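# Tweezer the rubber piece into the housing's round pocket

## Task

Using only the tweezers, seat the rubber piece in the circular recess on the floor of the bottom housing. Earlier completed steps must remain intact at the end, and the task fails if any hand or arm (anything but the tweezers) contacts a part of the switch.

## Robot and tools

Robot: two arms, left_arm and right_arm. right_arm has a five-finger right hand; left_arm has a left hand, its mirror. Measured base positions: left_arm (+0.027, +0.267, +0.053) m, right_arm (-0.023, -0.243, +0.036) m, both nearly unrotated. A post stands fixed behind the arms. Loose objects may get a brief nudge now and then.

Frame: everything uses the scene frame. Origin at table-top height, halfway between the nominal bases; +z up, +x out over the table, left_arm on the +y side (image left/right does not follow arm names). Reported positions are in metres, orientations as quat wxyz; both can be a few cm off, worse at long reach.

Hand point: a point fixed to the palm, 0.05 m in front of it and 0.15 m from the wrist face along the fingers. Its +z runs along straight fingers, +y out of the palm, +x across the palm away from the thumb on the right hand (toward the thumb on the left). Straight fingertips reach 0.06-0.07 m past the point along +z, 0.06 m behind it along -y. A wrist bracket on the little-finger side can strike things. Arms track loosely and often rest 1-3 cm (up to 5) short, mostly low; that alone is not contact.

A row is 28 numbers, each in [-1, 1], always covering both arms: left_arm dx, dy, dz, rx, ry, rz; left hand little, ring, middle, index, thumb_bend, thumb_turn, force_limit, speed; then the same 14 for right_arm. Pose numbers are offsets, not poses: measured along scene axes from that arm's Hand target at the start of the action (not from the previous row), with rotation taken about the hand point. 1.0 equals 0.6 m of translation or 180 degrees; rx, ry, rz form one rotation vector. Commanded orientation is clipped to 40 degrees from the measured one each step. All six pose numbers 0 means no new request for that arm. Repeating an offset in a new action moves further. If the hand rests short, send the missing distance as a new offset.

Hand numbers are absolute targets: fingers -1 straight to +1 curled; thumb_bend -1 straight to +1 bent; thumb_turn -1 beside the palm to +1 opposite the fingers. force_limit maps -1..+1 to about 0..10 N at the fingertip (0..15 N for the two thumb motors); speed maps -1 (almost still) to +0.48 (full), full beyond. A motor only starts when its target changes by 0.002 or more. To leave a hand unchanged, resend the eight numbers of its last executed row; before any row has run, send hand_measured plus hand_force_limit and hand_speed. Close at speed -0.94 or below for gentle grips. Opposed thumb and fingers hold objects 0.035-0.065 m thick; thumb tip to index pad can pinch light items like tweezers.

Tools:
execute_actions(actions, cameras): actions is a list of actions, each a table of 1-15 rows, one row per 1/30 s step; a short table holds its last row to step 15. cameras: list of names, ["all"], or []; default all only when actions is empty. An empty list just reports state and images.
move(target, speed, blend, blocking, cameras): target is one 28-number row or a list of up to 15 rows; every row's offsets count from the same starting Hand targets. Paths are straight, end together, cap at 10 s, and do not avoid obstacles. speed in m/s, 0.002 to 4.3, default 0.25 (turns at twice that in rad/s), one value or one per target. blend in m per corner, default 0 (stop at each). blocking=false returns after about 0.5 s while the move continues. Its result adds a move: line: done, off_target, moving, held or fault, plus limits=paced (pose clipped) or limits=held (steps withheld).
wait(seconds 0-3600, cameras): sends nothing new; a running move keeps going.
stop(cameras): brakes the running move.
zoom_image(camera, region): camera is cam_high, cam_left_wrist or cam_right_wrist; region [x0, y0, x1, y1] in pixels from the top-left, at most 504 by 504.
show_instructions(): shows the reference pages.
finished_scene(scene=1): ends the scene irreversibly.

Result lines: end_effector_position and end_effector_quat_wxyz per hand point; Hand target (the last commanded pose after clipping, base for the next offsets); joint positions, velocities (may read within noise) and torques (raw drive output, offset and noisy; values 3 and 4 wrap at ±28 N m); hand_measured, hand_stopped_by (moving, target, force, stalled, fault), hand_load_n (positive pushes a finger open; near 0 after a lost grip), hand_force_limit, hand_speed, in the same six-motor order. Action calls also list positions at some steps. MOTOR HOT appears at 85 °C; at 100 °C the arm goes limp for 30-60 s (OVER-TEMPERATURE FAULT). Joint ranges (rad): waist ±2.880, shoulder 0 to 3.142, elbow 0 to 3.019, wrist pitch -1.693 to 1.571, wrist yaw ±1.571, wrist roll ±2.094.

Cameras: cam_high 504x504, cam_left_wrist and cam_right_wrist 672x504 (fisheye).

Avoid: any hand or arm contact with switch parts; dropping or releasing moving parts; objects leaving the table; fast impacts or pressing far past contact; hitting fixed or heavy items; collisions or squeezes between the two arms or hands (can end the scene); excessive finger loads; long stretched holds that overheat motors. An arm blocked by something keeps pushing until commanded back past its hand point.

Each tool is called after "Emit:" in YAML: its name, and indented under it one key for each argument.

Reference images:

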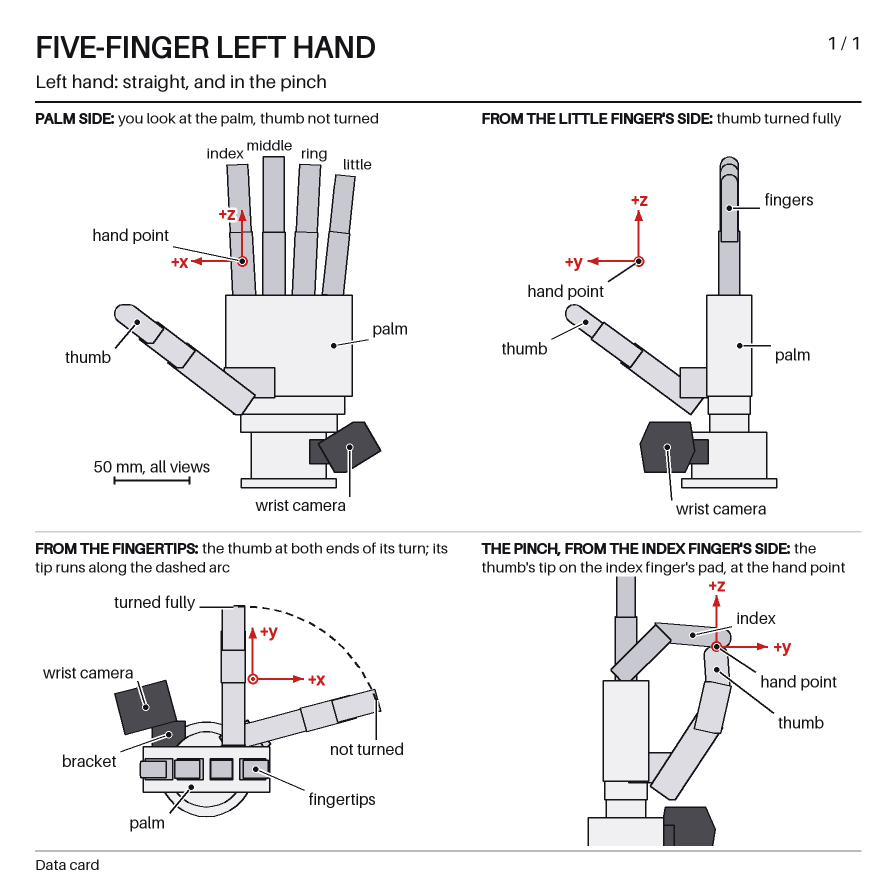

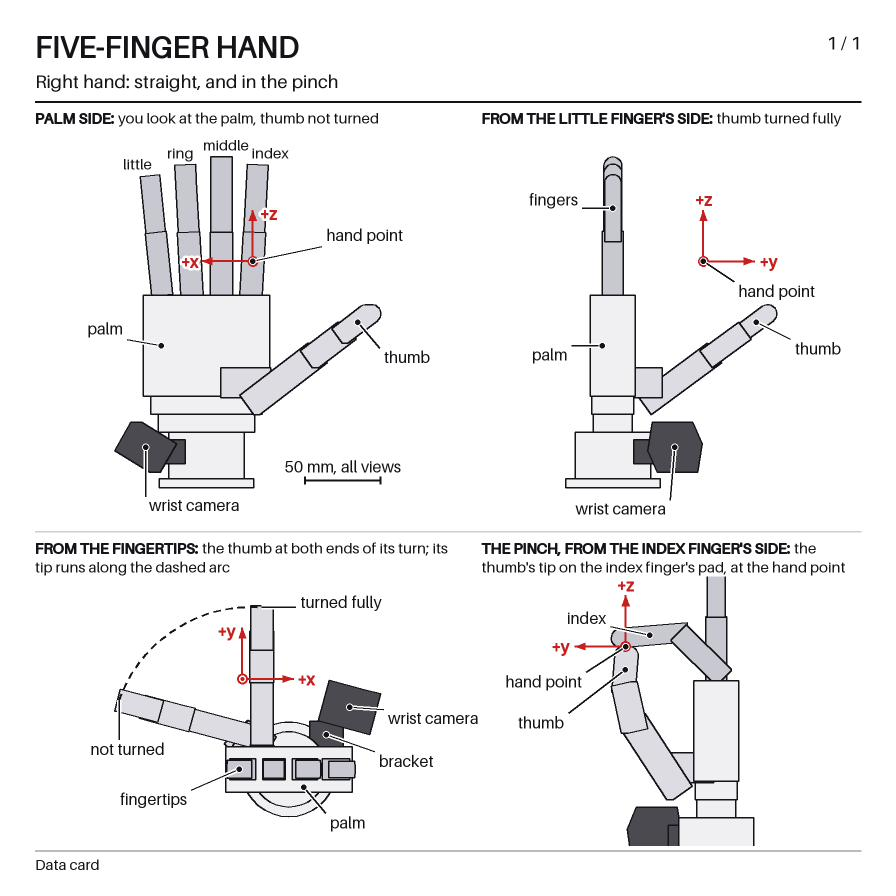

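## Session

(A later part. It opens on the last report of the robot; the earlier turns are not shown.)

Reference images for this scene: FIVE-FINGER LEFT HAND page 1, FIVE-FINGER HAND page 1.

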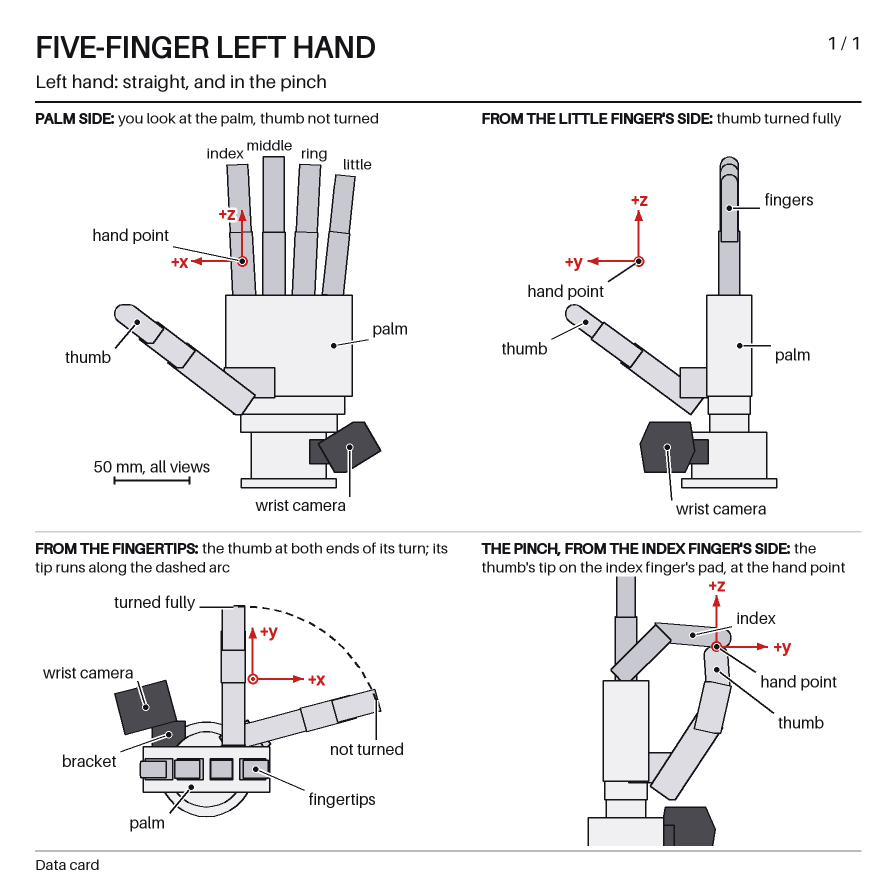

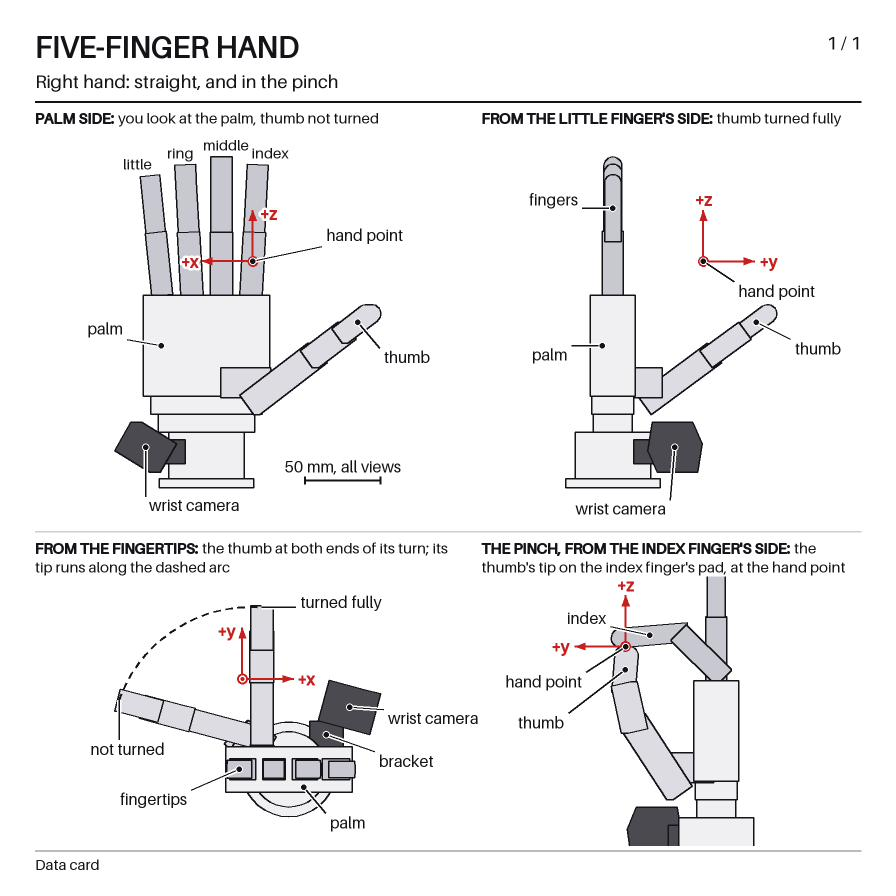

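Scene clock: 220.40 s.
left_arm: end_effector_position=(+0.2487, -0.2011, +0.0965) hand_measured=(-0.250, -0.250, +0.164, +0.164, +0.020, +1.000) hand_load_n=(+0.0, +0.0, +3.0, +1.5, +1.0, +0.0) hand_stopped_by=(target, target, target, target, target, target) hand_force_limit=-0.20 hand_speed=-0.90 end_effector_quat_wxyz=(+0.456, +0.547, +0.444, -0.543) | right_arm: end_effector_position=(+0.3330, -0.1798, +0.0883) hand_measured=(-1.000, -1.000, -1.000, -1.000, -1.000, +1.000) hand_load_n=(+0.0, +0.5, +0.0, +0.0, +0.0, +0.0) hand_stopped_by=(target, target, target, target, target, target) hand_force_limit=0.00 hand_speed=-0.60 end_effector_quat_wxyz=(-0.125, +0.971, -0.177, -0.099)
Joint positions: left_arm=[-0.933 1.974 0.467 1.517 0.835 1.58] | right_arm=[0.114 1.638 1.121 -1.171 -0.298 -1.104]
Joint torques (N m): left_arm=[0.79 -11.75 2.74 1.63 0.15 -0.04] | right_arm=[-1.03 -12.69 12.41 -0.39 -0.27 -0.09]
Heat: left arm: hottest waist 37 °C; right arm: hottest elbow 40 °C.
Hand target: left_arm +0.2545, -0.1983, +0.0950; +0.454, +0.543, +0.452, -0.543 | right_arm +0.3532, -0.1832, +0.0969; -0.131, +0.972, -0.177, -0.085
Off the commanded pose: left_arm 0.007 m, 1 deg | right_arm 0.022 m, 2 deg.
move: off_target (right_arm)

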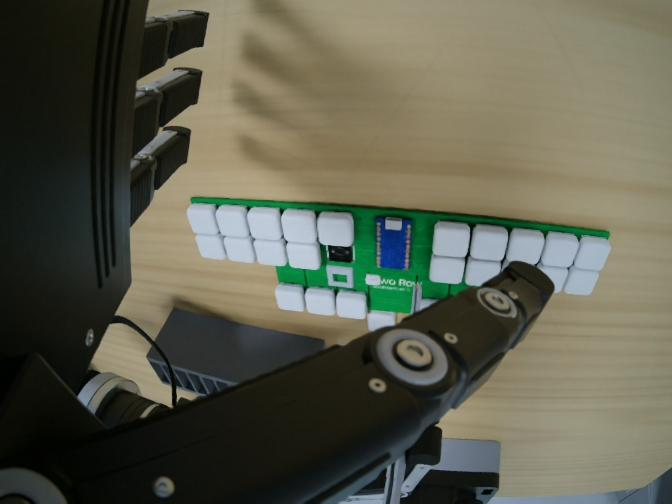

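Emit:
move:
  target:
    - [0,0,0.012,0,0,0,-0.25,-0.25,0.165,0.165,0.02,1,-0.2,-0.9,0,0,0,0,0,0,-1,-1,-1,-1,-1,1,0,-0.6]
    - [0.0105,0.063,0.012,0,0,0,-0.25,-0.25,0.165,0.165,0.02,1,-0.2,-0.9,0,0,0,0,0,0,-1,-1,-1,-1,-1,1,0,-0.6]
  speed: 0.04
  cameras: ["cam_left_wrist", "cam_right_wrist"]

Emit:
zoom_image:
  camera: "cam_right_wrist"
  region: [300, 240, 400, 315]

Scene clock: 223.47 s.
left_arm: end_effector_position=(+0.2565, -0.1651, +0.0967) hand_measured=(-0.250, -0.250, +0.164, +0.164, +0.020, +1.000) hand_load_n=(+0.0, +0.0, +3.5, +1.5, +1.0, +0.0) hand_stopped_by=(target, target, target, target, target, target) hand_force_limit=-0.20 hand_speed=-0.90 end_effector_quat_wxyz=(+0.446, +0.547, +0.454, -0.544) | right_arm: end_effector_position=(+0.3330, -0.1798, +0.0883) hand_measured=(-1.000, -1.000, -1.000, -1.000, -1.000, +1.000) hand_load_n=(+0.0, +0.0, +0.0, +0.0, +0.0, +0.0) hand_stopped_by=(target, target, target, target, target, target) hand_force_limit=0.00 hand_speed=-0.60 end_effector_quat_wxyz=(-0.125, +0.971, -0.177, -0.099)
Joint positions: left_arm=[-0.843 1.937 0.404 1.516 0.925 1.58] | right_arm=[0.114 1.638 1.121 -1.171 -0.298 -1.104]
Joint torques (N m): left_arm=[0.79 -10.87 1.76 2.62 0.19 -0.04] | right_arm=[-1.08 -12.69 12.41 -0.36 -0.28 -0.1]
Heat: left arm: hottest waist 37 °C; right arm: hottest elbow 40 °C.
Hand target: left_arm +0.2607, -0.1604, +0.1020; +0.453, +0.543, +0.453, -0.543 | right_arm +0.3532, -0.1832, +0.0969; -0.131, +0.972, -0.177, -0.085
Off the commanded pose: left_arm 0.008 m, 1 deg | right_arm 0.022 m, 2 deg.
move: done

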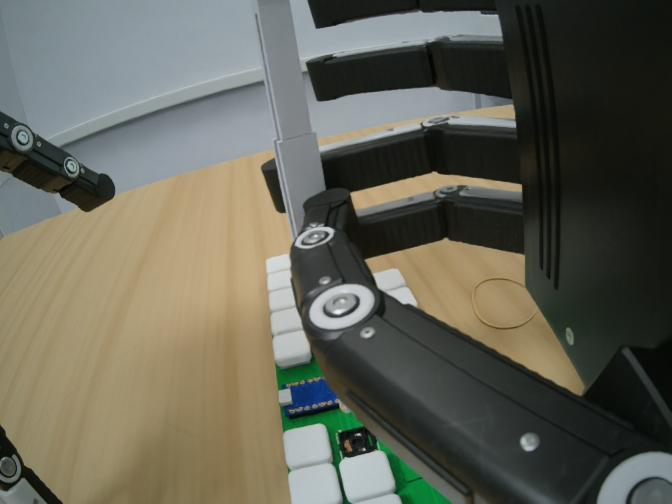

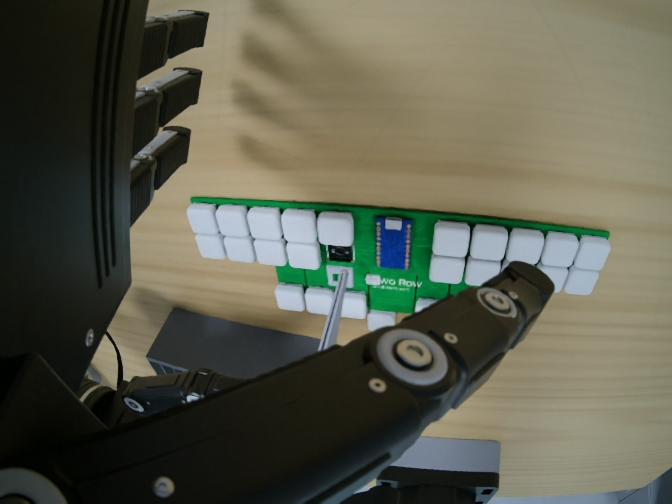

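Scaled by 5.040 from the camera's image (finer frame: 960x720).

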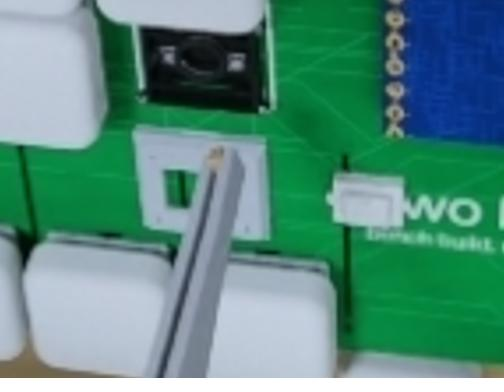

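Emit:
move:
  target: [0.0016,0.0083,0,0,0,0,-0.25,-0.25,0.165,0.165,0.02,1,-0.2,-0.9,0,0,0,0,0,0,-1,-1,-1,-1,-1,1,0,-0.6]
  speed: 0.03
  cameras: ["cam_right_wrist"]

Emit:
zoom_image:
  camera: "cam_right_wrist"
  region: [310, 240, 370, 285]

Scene clock: 225.60 s.
left_arm: end_effector_position=(+0.2573, -0.1602, +0.0969) hand_measured=(-0.250, -0.250, +0.164, +0.164, +0.020, +1.000) hand_load_n=(+0.0, +0.0, +3.0, +1.5, +1.0, +0.5) hand_stopped_by=(target, target, target, target, target, target) hand_force_limit=-0.20 hand_speed=-0.90 end_effector_quat_wxyz=(+0.446, +0.547, +0.453, -0.544) | right_arm: end_effector_position=(+0.3330, -0.1798, +0.0883) hand_measured=(-1.000, -1.000, -1.000, -1.000, -1.000, +1.000) hand_load_n=(+0.0, +0.0, +0.0, +0.0, +0.0, +0.0) hand_stopped_by=(target, target, target, target, target, target) hand_force_limit=0.00 hand_speed=-0.60 end_effector_quat_wxyz=(-0.125, +0.971, -0.177, -0.099)
Joint positions: left_arm=[-0.83 1.936 0.396 1.523 0.939 1.58] | right_arm=[0.114 1.638 1.121 -1.171 -0.298 -1.104]
Joint torques (N m): left_arm=[0.73 -10.93 1.73 2.66 0.23 -0.04] | right_arm=[-1.08 -12.69 12.41 -0.36 -0.28 -0.1]
Heat: left arm: hottest waist 37 °C; right arm: hottest elbow 40 °C.
Hand target: left_arm +0.2616, -0.1555, +0.1021; +0.453, +0.543, +0.452, -0.543 | right_arm +0.3532, -0.1832, +0.0969; -0.131, +0.972, -0.177, -0.085
Off the commanded pose: left_arm 0.008 m, 1 deg | right_arm 0.022 m, 2 deg.
move: done

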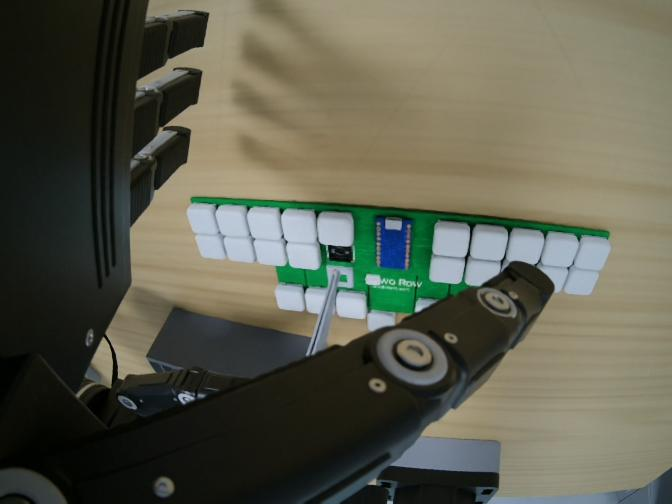

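Scaled by 8.400 from the camera's image (finer frame: 960x720).

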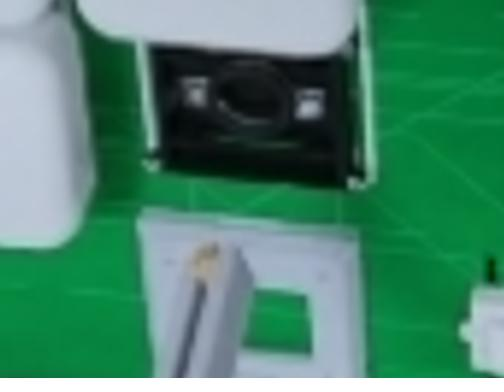

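Emit:
move:
  target: [0.0025,0.0014,-0.01,0,0,0,-0.25,-0.25,0.165,0.165,0.02,1,-0.2,-0.9,0,0,0,0,0,0,-1,-1,-1,-1,-1,1,0,-0.6]
  speed: 0.02
  cameras: ["cam_right_wrist"]

Emit:
zoom_image:
  camera: "cam_right_wrist"
  region: [310, 240, 370, 285]

Scene clock: 227.27 s.
left_arm: end_effector_position=(+0.2587, -0.1593, +0.0998) hand_measured=(-0.250, -0.250, +0.164, +0.164, +0.020, +1.000) hand_load_n=(+0.0, +0.0, +3.5, +1.0, +1.0, +0.0) hand_stopped_by=(target, target, target, target, target, target) hand_force_limit=-0.20 hand_speed=-0.90 end_effector_quat_wxyz=(+0.452, +0.548, +0.447, -0.543) | right_arm: end_effector_position=(+0.3330, -0.1798, +0.0883) hand_measured=(-1.000, -1.000, -1.000, -1.000, -1.000, +1.000) hand_load_n=(+0.0, +0.0, +0.0, +0.0, +0.0, +0.0) hand_stopped_by=(target, target, target, target, target, target) hand_force_limit=0.00 hand_speed=-0.60 end_effector_quat_wxyz=(-0.125, +0.971, -0.177, -0.099)
Joint positions: left_arm=[-0.824 1.942 0.396 1.546 0.944 1.58] | right_arm=[0.114 1.638 1.121 -1.171 -0.298 -1.104]
Joint torques (N m): left_arm=[0.73 -8.88 2.07 2.62 0.19 -0.04] | right_arm=[-1.08 -12.75 12.41 -0.36 -0.28 -0.1]
Heat: left arm: hottest waist 37 °C; right arm: hottest elbow 40 °C.
Hand target: left_arm +0.2632, -0.1546, +0.0960; +0.453, +0.543, +0.453, -0.543 | right_arm +0.3532, -0.1832, +0.0969; -0.131, +0.972, -0.177, -0.085
Off the commanded pose: left_arm 0.007 m, 1 deg | right_arm 0.022 m, 2 deg.
move: done

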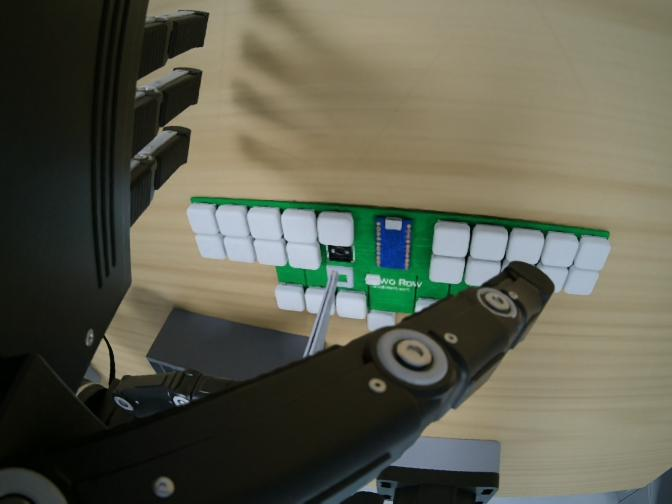

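Scaled by 8.400 from the camera's image (finer frame: 960x720).

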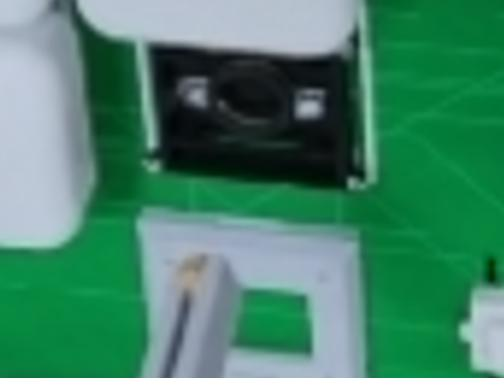

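Emit:
move:
  target: [0.0,0.0,-0.013,0,0,0,-0.25,-0.25,0.165,0.165,0.02,1,-0.2,-0.9,0,0,0,0,0,0,-1,-1,-1,-1,-1,1,0,-0.6]
  speed: 0.02
  cameras: ["cam_right_wrist"]

Emit:
zoom_image:
  camera: "cam_right_wrist"
  region: [310, 240, 370, 285]

Scene clock: 229.73 s.
left_arm: end_effector_position=(+0.2571, -0.1577, +0.0904) hand_measured=(-0.250, -0.250, +0.164, +0.164, +0.020, +1.000) hand_load_n=(+0.0, +0.0, +3.0, +1.5, +1.0, +0.0) hand_stopped_by=(target, target, target, target, target, target) hand_force_limit=-0.20 hand_speed=-0.90 end_effector_quat_wxyz=(+0.449, +0.548, +0.451, -0.544) | right_arm: end_effector_position=(+0.3330, -0.1798, +0.0883) hand_measured=(-1.000, -1.000, -1.000, -1.000, -1.000, +1.000) hand_load_n=(+0.0, +0.0, +0.0, +0.0, +0.0, +0.0) hand_stopped_by=(target, target, target, target, target, target) hand_force_limit=0.00 hand_speed=-0.60 end_effector_quat_wxyz=(-0.125, +0.971, -0.177, -0.099)
Joint positions: left_arm=[-0.824 1.975 0.396 1.569 0.945 1.58] | right_arm=[0.114 1.638 1.121 -1.171 -0.298 -1.104]
Joint torques (N m): left_arm=[0.79 -9.29 2.24 2.65 0.2 -0.01] | right_arm=[-1.03 -12.69 12.42 -0.36 -0.28 -0.1]
Heat: left arm: hottest waist 37 °C; right arm: hottest elbow 40 °C.
Hand target: left_arm +0.2632, -0.1546, +0.0883; +0.453, +0.543, +0.453, -0.543 | right_arm +0.3532, -0.1832, +0.0969; -0.131, +0.972, -0.177, -0.085
Off the commanded pose: left_arm 0.007 m, 1 deg | right_arm 0.022 m, 2 deg.
joint sent to its limit (left arm) — joint 4 (wrist pitch), upper limit. The joint targets still meet the commanded pose.
move: done

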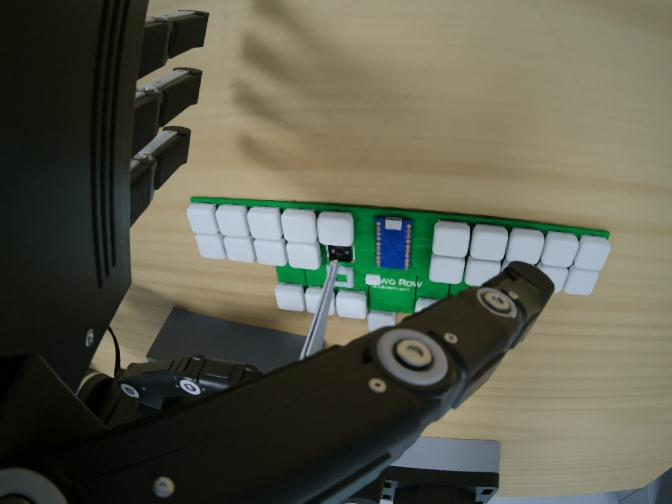

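Scaled by 8.400 from the camera's image (finer frame: 960x720).

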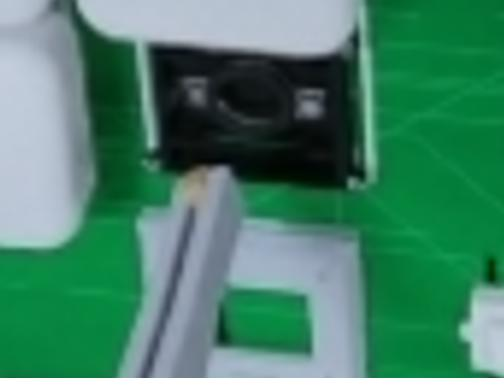

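Emit:
move:
  target: [0.001,-0.0022,-0.007,0,0,0,-0.25,-0.25,0.165,0.165,0.02,1,-0.2,-0.9,0,0,0,0,0,0,-1,-1,-1,-1,-1,1,0,-0.6]
  speed: 0.02
  cameras: ["cam_right_wrist"]

Emit:
zoom_image:
  camera: "cam_right_wrist"
  region: [310, 230, 370, 275]

Scene clock: 231.60 s.
left_arm: end_effector_position=(+0.2562, -0.1567, +0.0846) hand_measured=(-0.250, -0.250, +0.164, +0.164, +0.020, +1.000) hand_load_n=(+0.0, +0.0, +3.0, +1.5, +1.0, +0.0) hand_stopped_by=(target, target, target, target, target, target) hand_force_limit=-0.20 hand_speed=-0.90 end_effector_quat_wxyz=(+0.444, +0.547, +0.455, -0.544) | right_arm: end_effector_position=(+0.3330, -0.1798, +0.0883) hand_measured=(-1.000, -1.000, -1.000, -1.000, -1.000, +1.000) hand_load_n=(+0.0, +0.0, +0.0, +0.0, +0.0, +0.5) hand_stopped_by=(target, target, target, target, target, target) hand_force_limit=0.00 hand_speed=-0.60 end_effector_quat_wxyz=(-0.125, +0.971, -0.177, -0.099)
Joint positions: left_arm=[-0.824 1.988 0.396 1.569 0.945 1.58] | right_arm=[0.114 1.638 1.121 -1.171 -0.298 -1.104]
Joint torques (N m): left_arm=[0.67 -9.23 2.66 2.61 0.16 0.06] | right_arm=[-1.03 -12.69 12.4 -0.35 -0.28 -0.1]
Heat: left arm: hottest waist 37 °C; right arm: hottest elbow 40 °C.
Hand target: left_arm +0.2638, -0.1559, +0.0840; +0.453, +0.543, +0.453, -0.543 | right_arm +0.3532, -0.1832, +0.0969; -0.131, +0.972, -0.177, -0.085
Off the commanded pose: left_arm 0.008 m, 1 deg | right_arm 0.022 m, 2 deg.
joint sent to its limit (left arm) — joint 4 (wrist pitch), upper limit. The joint targets still meet the commanded pose.
move: done

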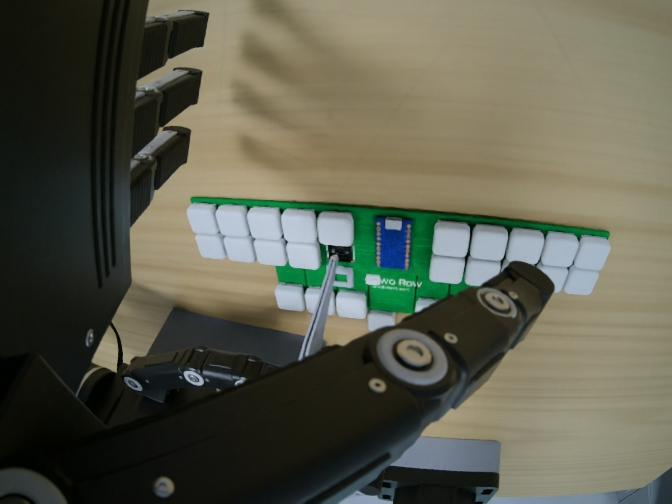

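Scaled by 8.400 from the camera's image (finer frame: 960x720).

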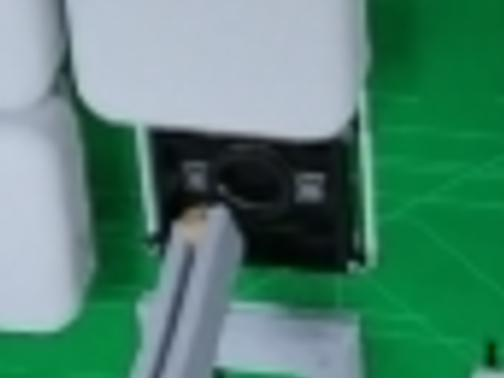

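Emit:
move:
  target: [0.004,-0.0075,0.006,0,0,0,-0.25,-0.25,0.165,0.165,0.02,1,-0.2,-0.9,0,0,0,0,0,0,-1,-1,-1,-1,-1,1,0,-0.6]
  speed: 0.02
  cameras: ["cam_right_wrist"]

Emit:
zoom_image:
  camera: "cam_right_wrist"
  region: [310, 230, 370, 275]

Scene clock: 233.90 s.
left_arm: end_effector_position=(+0.2585, -0.1592, +0.0864) hand_measured=(-0.250, -0.250, +0.164, +0.164, +0.020, +1.000) hand_load_n=(+0.0, +0.0, +3.5, +1.5, +1.5, +0.0) hand_stopped_by=(target, target, target, target, target, target) hand_force_limit=-0.20 hand_speed=-0.90 end_effector_quat_wxyz=(+0.447, +0.547, +0.453, -0.544) | right_arm: end_effector_position=(+0.3330, -0.1798, +0.0883) hand_measured=(-1.000, -1.000, -1.000, -1.000, -1.000, +1.000) hand_load_n=(+0.0, +0.0, +0.0, +0.0, +0.0, +0.0) hand_stopped_by=(target, target, target, target, target, target) hand_force_limit=0.00 hand_speed=-0.60 end_effector_quat_wxyz=(-0.125, +0.971, -0.177, -0.099)
Joint positions: left_arm=[-0.824 1.988 0.404 1.569 0.945 1.58] | right_arm=[0.114 1.638 1.121 -1.171 -0.298 -1.104]
Joint torques (N m): left_arm=[0.44 -9.88 3.02 2.43 -0.05 -0.03] | right_arm=[-1.08 -12.69 12.41 -0.35 -0.27 -0.1]
Heat: left arm: hottest waist 37 °C; right arm: hottest elbow 40 °C.
Hand target: left_arm +0.2662, -0.1604, +0.0876; +0.453, +0.543, +0.453, -0.543 | right_arm +0.3532, -0.1832, +0.0969; -0.131, +0.972, -0.177, -0.085
Off the commanded pose: left_arm 0.008 m, 1 deg | right_arm 0.022 m, 2 deg.
move: done

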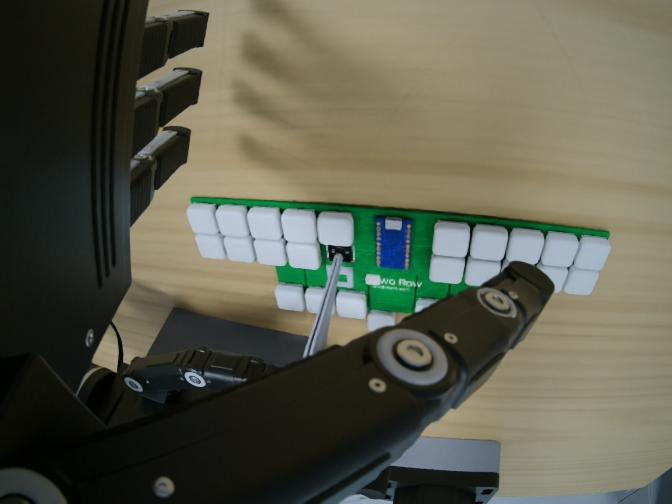

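Scaled by 8.400 from the camera's image (finer frame: 960x720).

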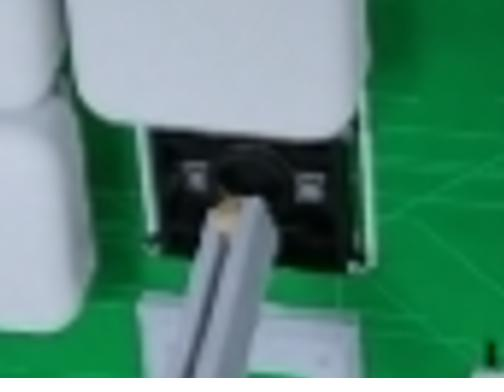

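Emit:
move:
  target: [-0.001,-0.0008,-0.005,0,0,0,-0.25,-0.25,0.165,0.165,0.02,1,-0.2,-0.9,0,0,0,0,0,0,-1,-1,-1,-1,-1,1,0,-0.6]
  speed: 0.015
  cameras: ["cam_right_wrist"]

Emit:
zoom_image:
  camera: "cam_right_wrist"
  region: [310, 230, 370, 275]

Scene clock: 235.53 s.
left_arm: end_effector_position=(+0.2583, -0.1589, +0.0847) hand_measured=(-0.250, -0.250, +0.164, +0.164, +0.020, +1.000) hand_load_n=(+0.0, +0.0, +3.0, +1.5, +1.5, +0.0) hand_stopped_by=(target, target, target, target, target, target) hand_force_limit=-0.20 hand_speed=-0.90 end_effector_quat_wxyz=(+0.446, +0.547, +0.454, -0.544) | right_arm: end_effector_position=(+0.3330, -0.1798, +0.0883) hand_measured=(-1.000, -1.000, -1.000, -1.000, -1.000, +1.000) hand_load_n=(+0.0, +0.0, +0.5, +0.0, +0.0, +0.0) hand_stopped_by=(target, target, target, target, target, target) hand_force_limit=0.00 hand_speed=-0.60 end_effector_quat_wxyz=(-0.125, +0.971, -0.177, -0.099)
Joint positions: left_arm=[-0.824 1.992 0.404 1.569 0.944 1.58] | right_arm=[0.114 1.638 1.121 -1.171 -0.298 -1.104]
Joint torques (N m): left_arm=[-0.03 -9.29 3.12 2.62 -0.11 -0.01] | right_arm=[-1.08 -12.69 12.4 -0.35 -0.28 -0.1]
Heat: left arm: hottest waist 37 °C; right arm: hottest elbow 40 °C.
Hand target: left_arm +0.2656, -0.1609, +0.0846; +0.453, +0.543, +0.453, -0.543 | right_arm +0.3532, -0.1832, +0.0969; -0.131, +0.972, -0.177, -0.085
Off the commanded pose: left_arm 0.008 m, 1 deg | right_arm 0.022 m, 2 deg.
joint sent to its limit (left arm) — joint 4 (wrist pitch), upper limit. The joint targets still meet the commanded pose.
move: done

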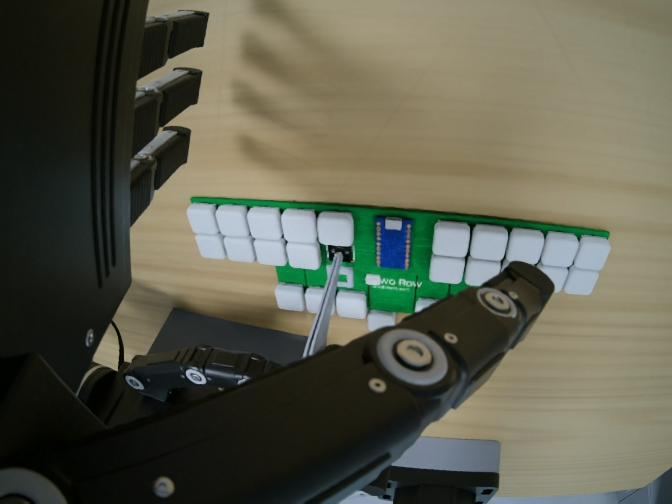

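Scaled by 8.400 from the camera's image (finer frame: 960x720).

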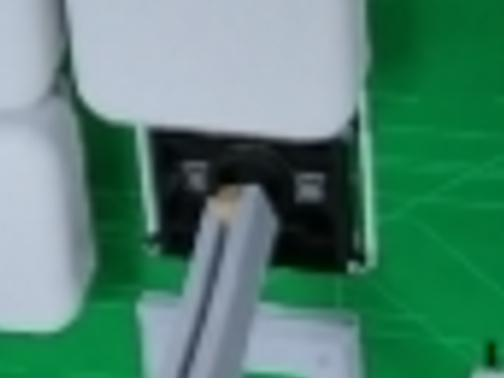

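Emit:
move:
  target: [-0.0115,-0.0067,0.0,0,0,0,-0.25,-0.25,0.165,0.165,0.02,1,-0.2,-0.9,0,0,0,0,0,0,-1,-1,-1,-1,-1,1,0,-0.6]
  speed: 0.015
  cameras: ["cam_right_wrist"]

Emit:
zoom_image:
  camera: "cam_right_wrist"
  region: [310, 230, 370, 275]

Scene clock: 237.73 s.
left_arm: end_effector_position=(+0.2623, -0.1588, +0.0847) hand_measured=(-0.250, -0.250, +0.164, +0.164, +0.020, +1.000) hand_load_n=(+0.0, +0.0, +3.5, +1.0, +1.0, +0.0) hand_stopped_by=(target, target, target, target, target, target) hand_force_limit=-0.20 hand_speed=-0.90 end_effector_quat_wxyz=(+0.452, +0.542, +0.460, -0.539) | right_arm: end_effector_position=(+0.3330, -0.1798, +0.0883) hand_measured=(-1.000, -1.000, -1.000, -1.000, -1.000, +1.000) hand_load_n=(+0.0, +0.0, +0.0, +0.0, +0.0, +0.0) hand_stopped_by=(target, target, target, target, target, target) hand_force_limit=0.00 hand_speed=-0.60 end_effector_quat_wxyz=(-0.125, +0.971, -0.177, -0.099)
Joint positions: left_arm=[-0.827 1.992 0.404 1.569 0.92 1.58] | right_arm=[0.114 1.638 1.121 -1.171 -0.298 -1.104]
Joint torques (N m): left_arm=[-2.26 -9.52 2.74 2.65 -0.11 -0.01] | right_arm=[-1.03 -12.75 12.42 -0.36 -0.28 -0.1]
Heat: left arm: hottest waist 37 °C; right arm: hottest elbow 40 °C.
Hand target: left_arm +0.2587, -0.1649, +0.0846; +0.453, +0.543, +0.453, -0.543 | right_arm +0.3532, -0.1832, +0.0969; -0.131, +0.972, -0.177, -0.085
Off the commanded pose: left_arm 0.007 m, 1 deg | right_arm 0.022 m, 2 deg.
joint sent to its limit (left arm) — joint 4 (wrist pitch), upper limit. The joint targets still meet the commanded pose.
move: done

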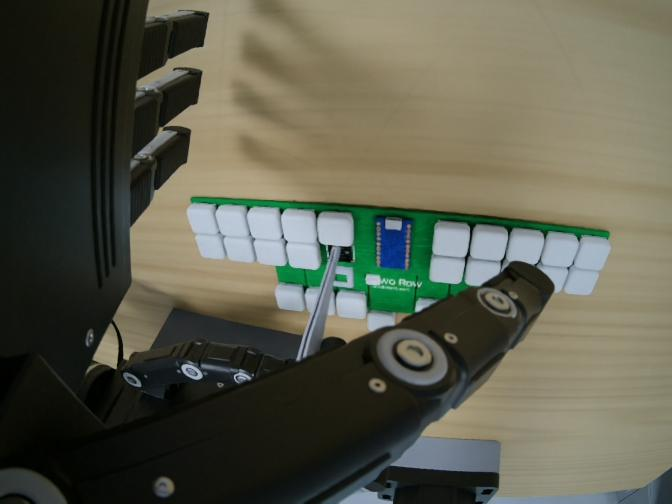

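Scaled by 8.400 from the camera's image (finer frame: 960x720).

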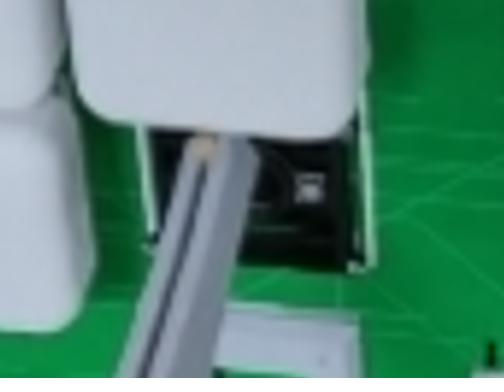

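Emit:
move:
  target: [-0.0044,-0.0024,0.005,0,0,0,-0.25,-0.25,0.165,0.165,0.02,1,-0.2,-0.9,0,0,0,0,0,0,-1,-1,-1,-1,-1,1,0,-0.6]
  speed: 0.015
  cameras: ["cam_right_wrist"]

Emit:
zoom_image:
  camera: "cam_right_wrist"
  region: [310, 230, 370, 275]

Scene clock: 239.33 s.
left_arm: end_effector_position=(+0.2602, -0.1608, +0.0847) hand_measured=(-0.250, -0.250, +0.164, +0.164, +0.020, +1.000) hand_load_n=(+0.0, +0.0, +3.0, +1.5, +1.0, +0.0) hand_stopped_by=(target, target, target, target, target, target) hand_force_limit=-0.20 hand_speed=-0.90 end_effector_quat_wxyz=(+0.452, +0.542, +0.460, -0.539) | right_arm: end_effector_position=(+0.3330, -0.1798, +0.0883) hand_measured=(-1.000, -1.000, -1.000, -1.000, -1.000, +1.000) hand_load_n=(+0.0, +0.0, +0.0, +0.0, +0.0, -0.5) hand_stopped_by=(target, target, target, target, target, target) hand_force_limit=0.00 hand_speed=-0.60 end_effector_quat_wxyz=(-0.125, +0.971, -0.177, -0.099)
Joint positions: left_arm=[-0.836 1.992 0.404 1.569 0.91 1.58] | right_arm=[0.114 1.638 1.121 -1.171 -0.298 -1.104]
Joint torques (N m): left_arm=[-2.26 -10.4 2.4 2.67 -0.1 -0.02] | right_arm=[-1.03 -12.69 12.41 -0.36 -0.28 -0.1]
Heat: left arm: hottest waist 37 °C; right arm: hottest elbow 40 °C.
Hand target: left_arm +0.2560, -0.1663, +0.0876; +0.453, +0.543, +0.453, -0.543 | right_arm +0.3532, -0.1832, +0.0969; -0.131, +0.972, -0.177, -0.085
Off the commanded pose: left_arm 0.008 m, 1 deg | right_arm 0.022 m, 2 deg.
joint sent to its limit (left arm) — joint 4 (wrist pitch), upper limit. The joint targets still meet the commanded pose.
move: done

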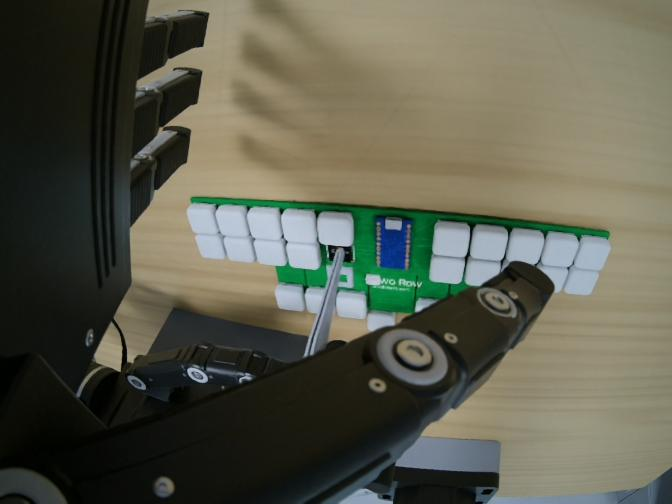

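Scaled by 8.400 from the camera's image (finer frame: 960x720).

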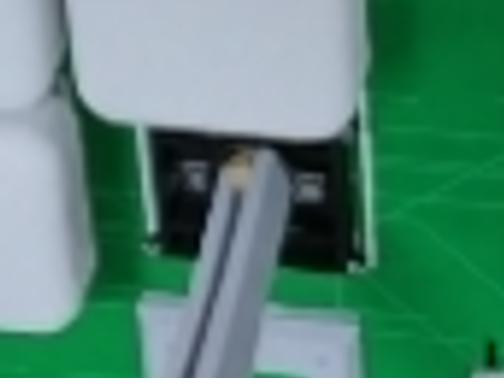

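Emit:
move:
  target: [-0.0055,0.0003,0.0,0,0,0,-0.25,-0.25,0.165,0.165,0.02,1,-0.2,-0.9,0,0,0,0,0,0,-1,-1,-1,-1,-1,1,0,-0.6]
  speed: 0.015
  cameras: ["cam_right_wrist"]

Emit:
zoom_image:
  camera: "cam_right_wrist"
  region: [310, 230, 370, 275]

Scene clock: 240.37 s.
left_arm: end_effector_position=(+0.2584, -0.1624, +0.0846) hand_measured=(-0.250, -0.250, +0.164, +0.164, +0.020, +1.000) hand_load_n=(+0.0, +0.0, +3.5, +1.5, +1.0, +0.0) hand_stopped_by=(target, target, target, target, target, target) hand_force_limit=-0.20 hand_speed=-0.90 end_effector_quat_wxyz=(+0.452, +0.542, +0.460, -0.539) | right_arm: end_effector_position=(+0.3330, -0.1798, +0.0883) hand_measured=(-1.000, -1.000, -1.000, -1.000, -1.000, +1.000) hand_load_n=(+0.0, +0.0, +0.0, +0.5, +0.0, -0.5) hand_stopped_by=(target, target, target, target, target, target) hand_force_limit=0.00 hand_speed=-0.60 end_effector_quat_wxyz=(-0.125, +0.971, -0.177, -0.099)
Joint positions: left_arm=[-0.844 1.992 0.404 1.569 0.903 1.58] | right_arm=[0.114 1.638 1.121 -1.171 -0.298 -1.104]
Joint torques (N m): left_arm=[-2.08 -10.64 1.87 2.65 -0.11 -0.02] | right_arm=[-1.08 -12.69 12.41 -0.36 -0.28 -0.1]
Heat: left arm: hottest waist 37 °C; right arm: hottest elbow 40 °C.
Hand target: left_arm +0.2527, -0.1661, +0.0876; +0.453, +0.543, +0.453, -0.543 | right_arm +0.3532, -0.1832, +0.0969; -0.131, +0.972, -0.177, -0.085
Off the commanded pose: left_arm 0.007 m, 1 deg | right_arm 0.022 m, 2 deg.
joint sent to its limit (left arm) — joint 4 (wrist pitch), upper limit. The joint targets still meet the commanded pose.
move: done

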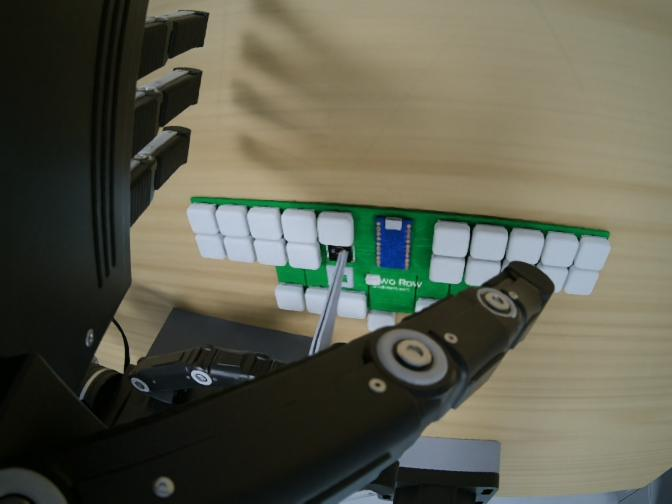

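Scaled by 8.400 from the camera's image (finer frame: 960x720).

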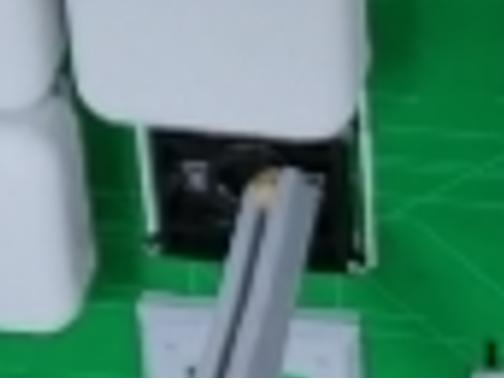

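Emit:
move:
  target: [-0.0032,0.0033,0.0,0,0,0,-0.25,-0.25,0.165,0.165,0.02,1,-0.2,-0.9,0,0,0,0,0,0,-1,-1,-1,-1,-1,1,0,-0.6]
  speed: 0.015
  cameras: ["cam_right_wrist"]

Emit:
zoom_image:
  camera: "cam_right_wrist"
  region: [310, 230, 370, 275]

Scene clock: 241.33 s.
left_arm: end_effector_position=(+0.2583, -0.1624, +0.0846) hand_measured=(-0.250, -0.250, +0.164, +0.164, +0.020, +1.000) hand_load_n=(+0.0, +0.0, +3.0, +1.5, +1.0, +0.0) hand_stopped_by=(target, target, target, target, target, target) hand_force_limit=-0.20 hand_speed=-0.90 end_effector_quat_wxyz=(+0.452, +0.542, +0.460, -0.539) | right_arm: end_effector_position=(+0.3330, -0.1798, +0.0883) hand_measured=(-1.000, -1.000, -1.000, -1.000, -1.000, +1.000) hand_load_n=(+0.0, +0.0, +0.0, +0.0, +0.0, +0.0) hand_stopped_by=(target, target, target, target, target, target) hand_force_limit=0.00 hand_speed=-0.60 end_effector_quat_wxyz=(-0.125, +0.971, -0.177, -0.099)
Joint positions: left_arm=[-0.844 1.992 0.404 1.569 0.902 1.58] | right_arm=[0.114 1.638 1.121 -1.171 -0.298 -1.104]
Joint torques (N m): left_arm=[-2.02 -10.87 1.17 2.67 -0.11 0.02] | right_arm=[-1.08 -12.63 12.41 -0.35 -0.28 -0.1]
Heat: left arm: hottest waist 37 °C; right arm: hottest elbow 40 °C.
Hand target: left_arm +0.2508, -0.1641, +0.0876; +0.453, +0.543, +0.453, -0.543 | right_arm +0.3532, -0.1832, +0.0969; -0.131, +0.972, -0.177, -0.085
Off the commanded pose: left_arm 0.008 m, 1 deg | right_arm 0.022 m, 2 deg.
joint sent to its limit (left arm) — joint 4 (wrist pitch), upper limit. The joint targets still meet the commanded pose.
move: done

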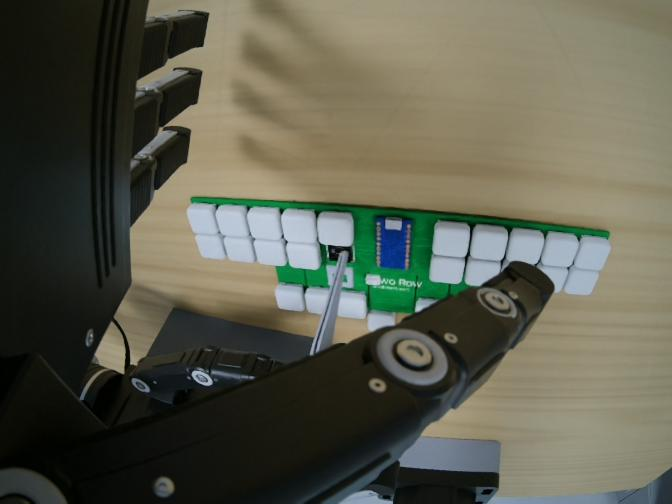

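Scaled by 8.400 from the camera's image (finer frame: 960x720).

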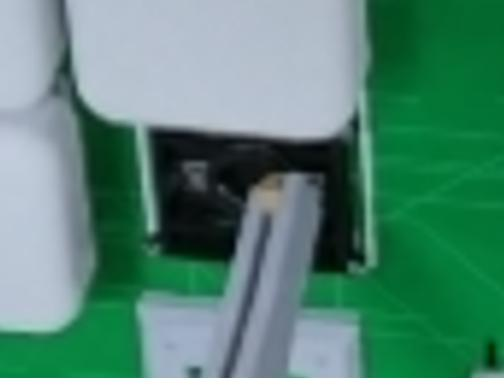

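Emit:
move:
  target: [-0.003,0.0042,0.0,0,0,0,-0.25,-0.25,0.165,0.165,0.02,1,-0.2,-0.9,0,0,0,0,0,0,-1,-1,-1,-1,-1,1,0,-0.6]
  speed: 0.015
  cameras: ["cam_right_wrist"]

Emit:
zoom_image:
  camera: "cam_right_wrist"
  region: [310, 230, 370, 275]

Scene clock: 242.33 s.
left_arm: end_effector_position=(+0.2559, -0.1597, +0.0826) hand_measured=(-0.250, -0.250, +0.164, +0.164, +0.020, +1.000) hand_load_n=(+0.0, +0.0, +3.0, +1.5, +1.0, +0.5) hand_stopped_by=(target, target, target, target, target, target) hand_force_limit=-0.20 hand_speed=-0.90 end_effector_quat_wxyz=(+0.448, +0.542, +0.463, -0.539) | right_arm: end_effector_position=(+0.3330, -0.1798, +0.0883) hand_measured=(-1.000, -1.000, -1.000, -1.000, -1.000, +1.000) hand_load_n=(+0.0, +0.0, +0.0, +0.5, -0.5, +0.0) hand_stopped_by=(target, target, target, target, target, target) hand_force_limit=0.00 hand_speed=-0.60 end_effector_quat_wxyz=(-0.125, +0.971, -0.177, -0.099)
Joint positions: left_arm=[-0.844 1.992 0.395 1.569 0.902 1.58] | right_arm=[0.114 1.638 1.121 -1.171 -0.298 -1.104]
Joint torques (N m): left_arm=[-1.96 -11.05 1.17 2.67 -0.04 0.03] | right_arm=[-1.08 -12.69 12.41 -0.36 -0.28 -0.1]
Heat: left arm: hottest waist 37 °C; right arm: hottest elbow 40 °C.
Hand target: left_arm +0.2491, -0.1617, +0.0877; +0.453, +0.543, +0.453, -0.543 | right_arm +0.3532, -0.1832, +0.0969; -0.131, +0.972, -0.177, -0.085
Off the commanded pose: left_arm 0.009 m, 1 deg | right_arm 0.022 m, 2 deg.
joint sent to its limit (left arm) — joint 4 (wrist pitch), upper limit. The joint targets still meet the commanded pose.
move: done

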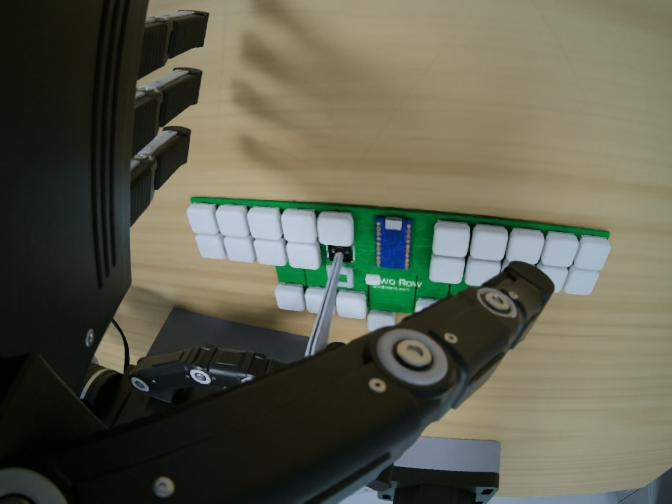

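Scaled by 8.400 from the camera's image (finer frame: 960x720).

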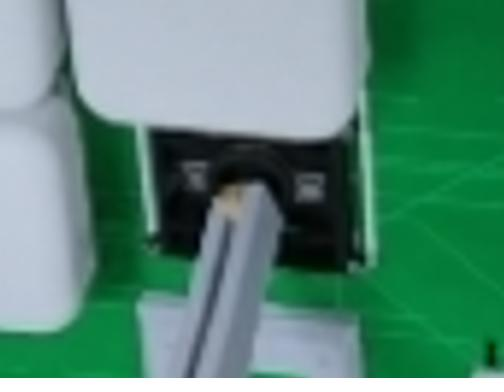

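Emit:
move:
  target: [0.0083,-0.0132,0.006,0,0,0,-0.25,-0.25,0.165,0.165,0.02,1,-0.2,-0.9,0,0,0,0,0,0,-1,-1,-1,-1,-1,1,0,-0.6]
  speed: 0.02
  cameras: ["cam_right_wrist"]

Emit:
zoom_image:
  camera: "cam_right_wrist"
  region: [310, 230, 370, 275]

Scene clock: 248.07 s.
left_arm: end_effector_position=(+0.2553, -0.1608, +0.0843) hand_measured=(-0.250, -0.250, +0.164, +0.164, +0.020, +1.000) hand_load_n=(+0.0, +0.0, +3.0, +1.5, +1.0, +0.0) hand_stopped_by=(target, target, target, target, target, target) hand_force_limit=-0.20 hand_speed=-0.90 end_effector_quat_wxyz=(+0.450, +0.542, +0.462, -0.539) | right_arm: end_effector_position=(+0.3330, -0.1798, +0.0883) hand_measured=(-1.000, -1.000, -1.000, -1.000, -1.000, +1.000) hand_load_n=(+0.0, +0.0, +0.0, +0.0, +0.0, +0.0) hand_stopped_by=(target, target, target, target, target, target) hand_force_limit=0.00 hand_speed=-0.60 end_effector_quat_wxyz=(-0.125, +0.971, -0.177, -0.099)
Joint positions: left_arm=[-0.848 1.988 0.395 1.569 0.898 1.58] | right_arm=[0.114 1.638 1.121 -1.171 -0.298 -1.104]
Joint torques (N m): left_arm=[-2.14 -10.93 3.1 2.18 -0.11 -0.04] | right_arm=[-1.03 -12.75 12.41 -0.36 -0.28 -0.1]
Heat: left arm: hottest waist 37 °C; right arm: hottest elbow 40 °C.
Hand target: left_arm +0.2539, -0.1696, +0.0912; +0.453, +0.543, +0.452, -0.543 | right_arm +0.3532, -0.1832, +0.0969; -0.131, +0.972, -0.177, -0.085
Off the commanded pose: left_arm 0.011 m, 1 deg | right_arm 0.022 m, 2 deg.
move: off_target (left_arm)

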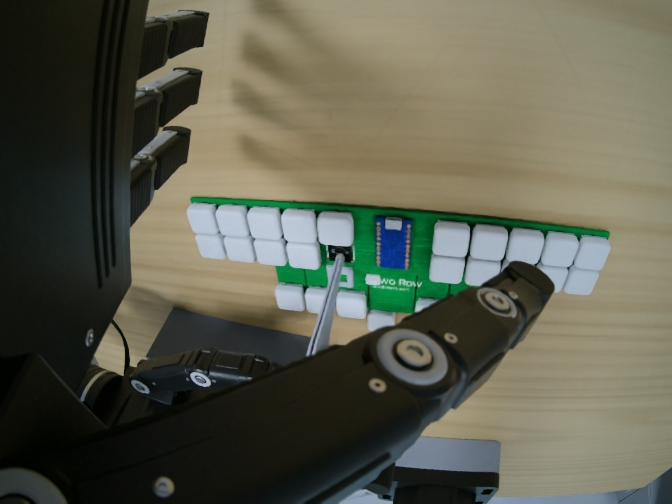

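Scaled by 8.400 from the camera's image (finer frame: 960x720).

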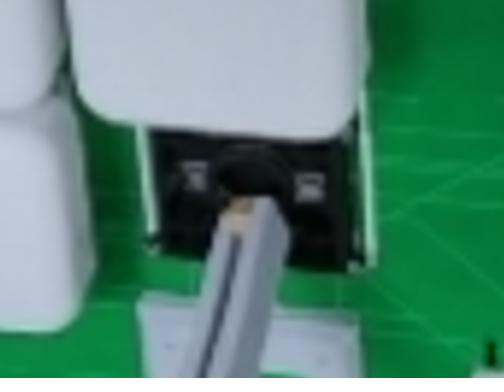

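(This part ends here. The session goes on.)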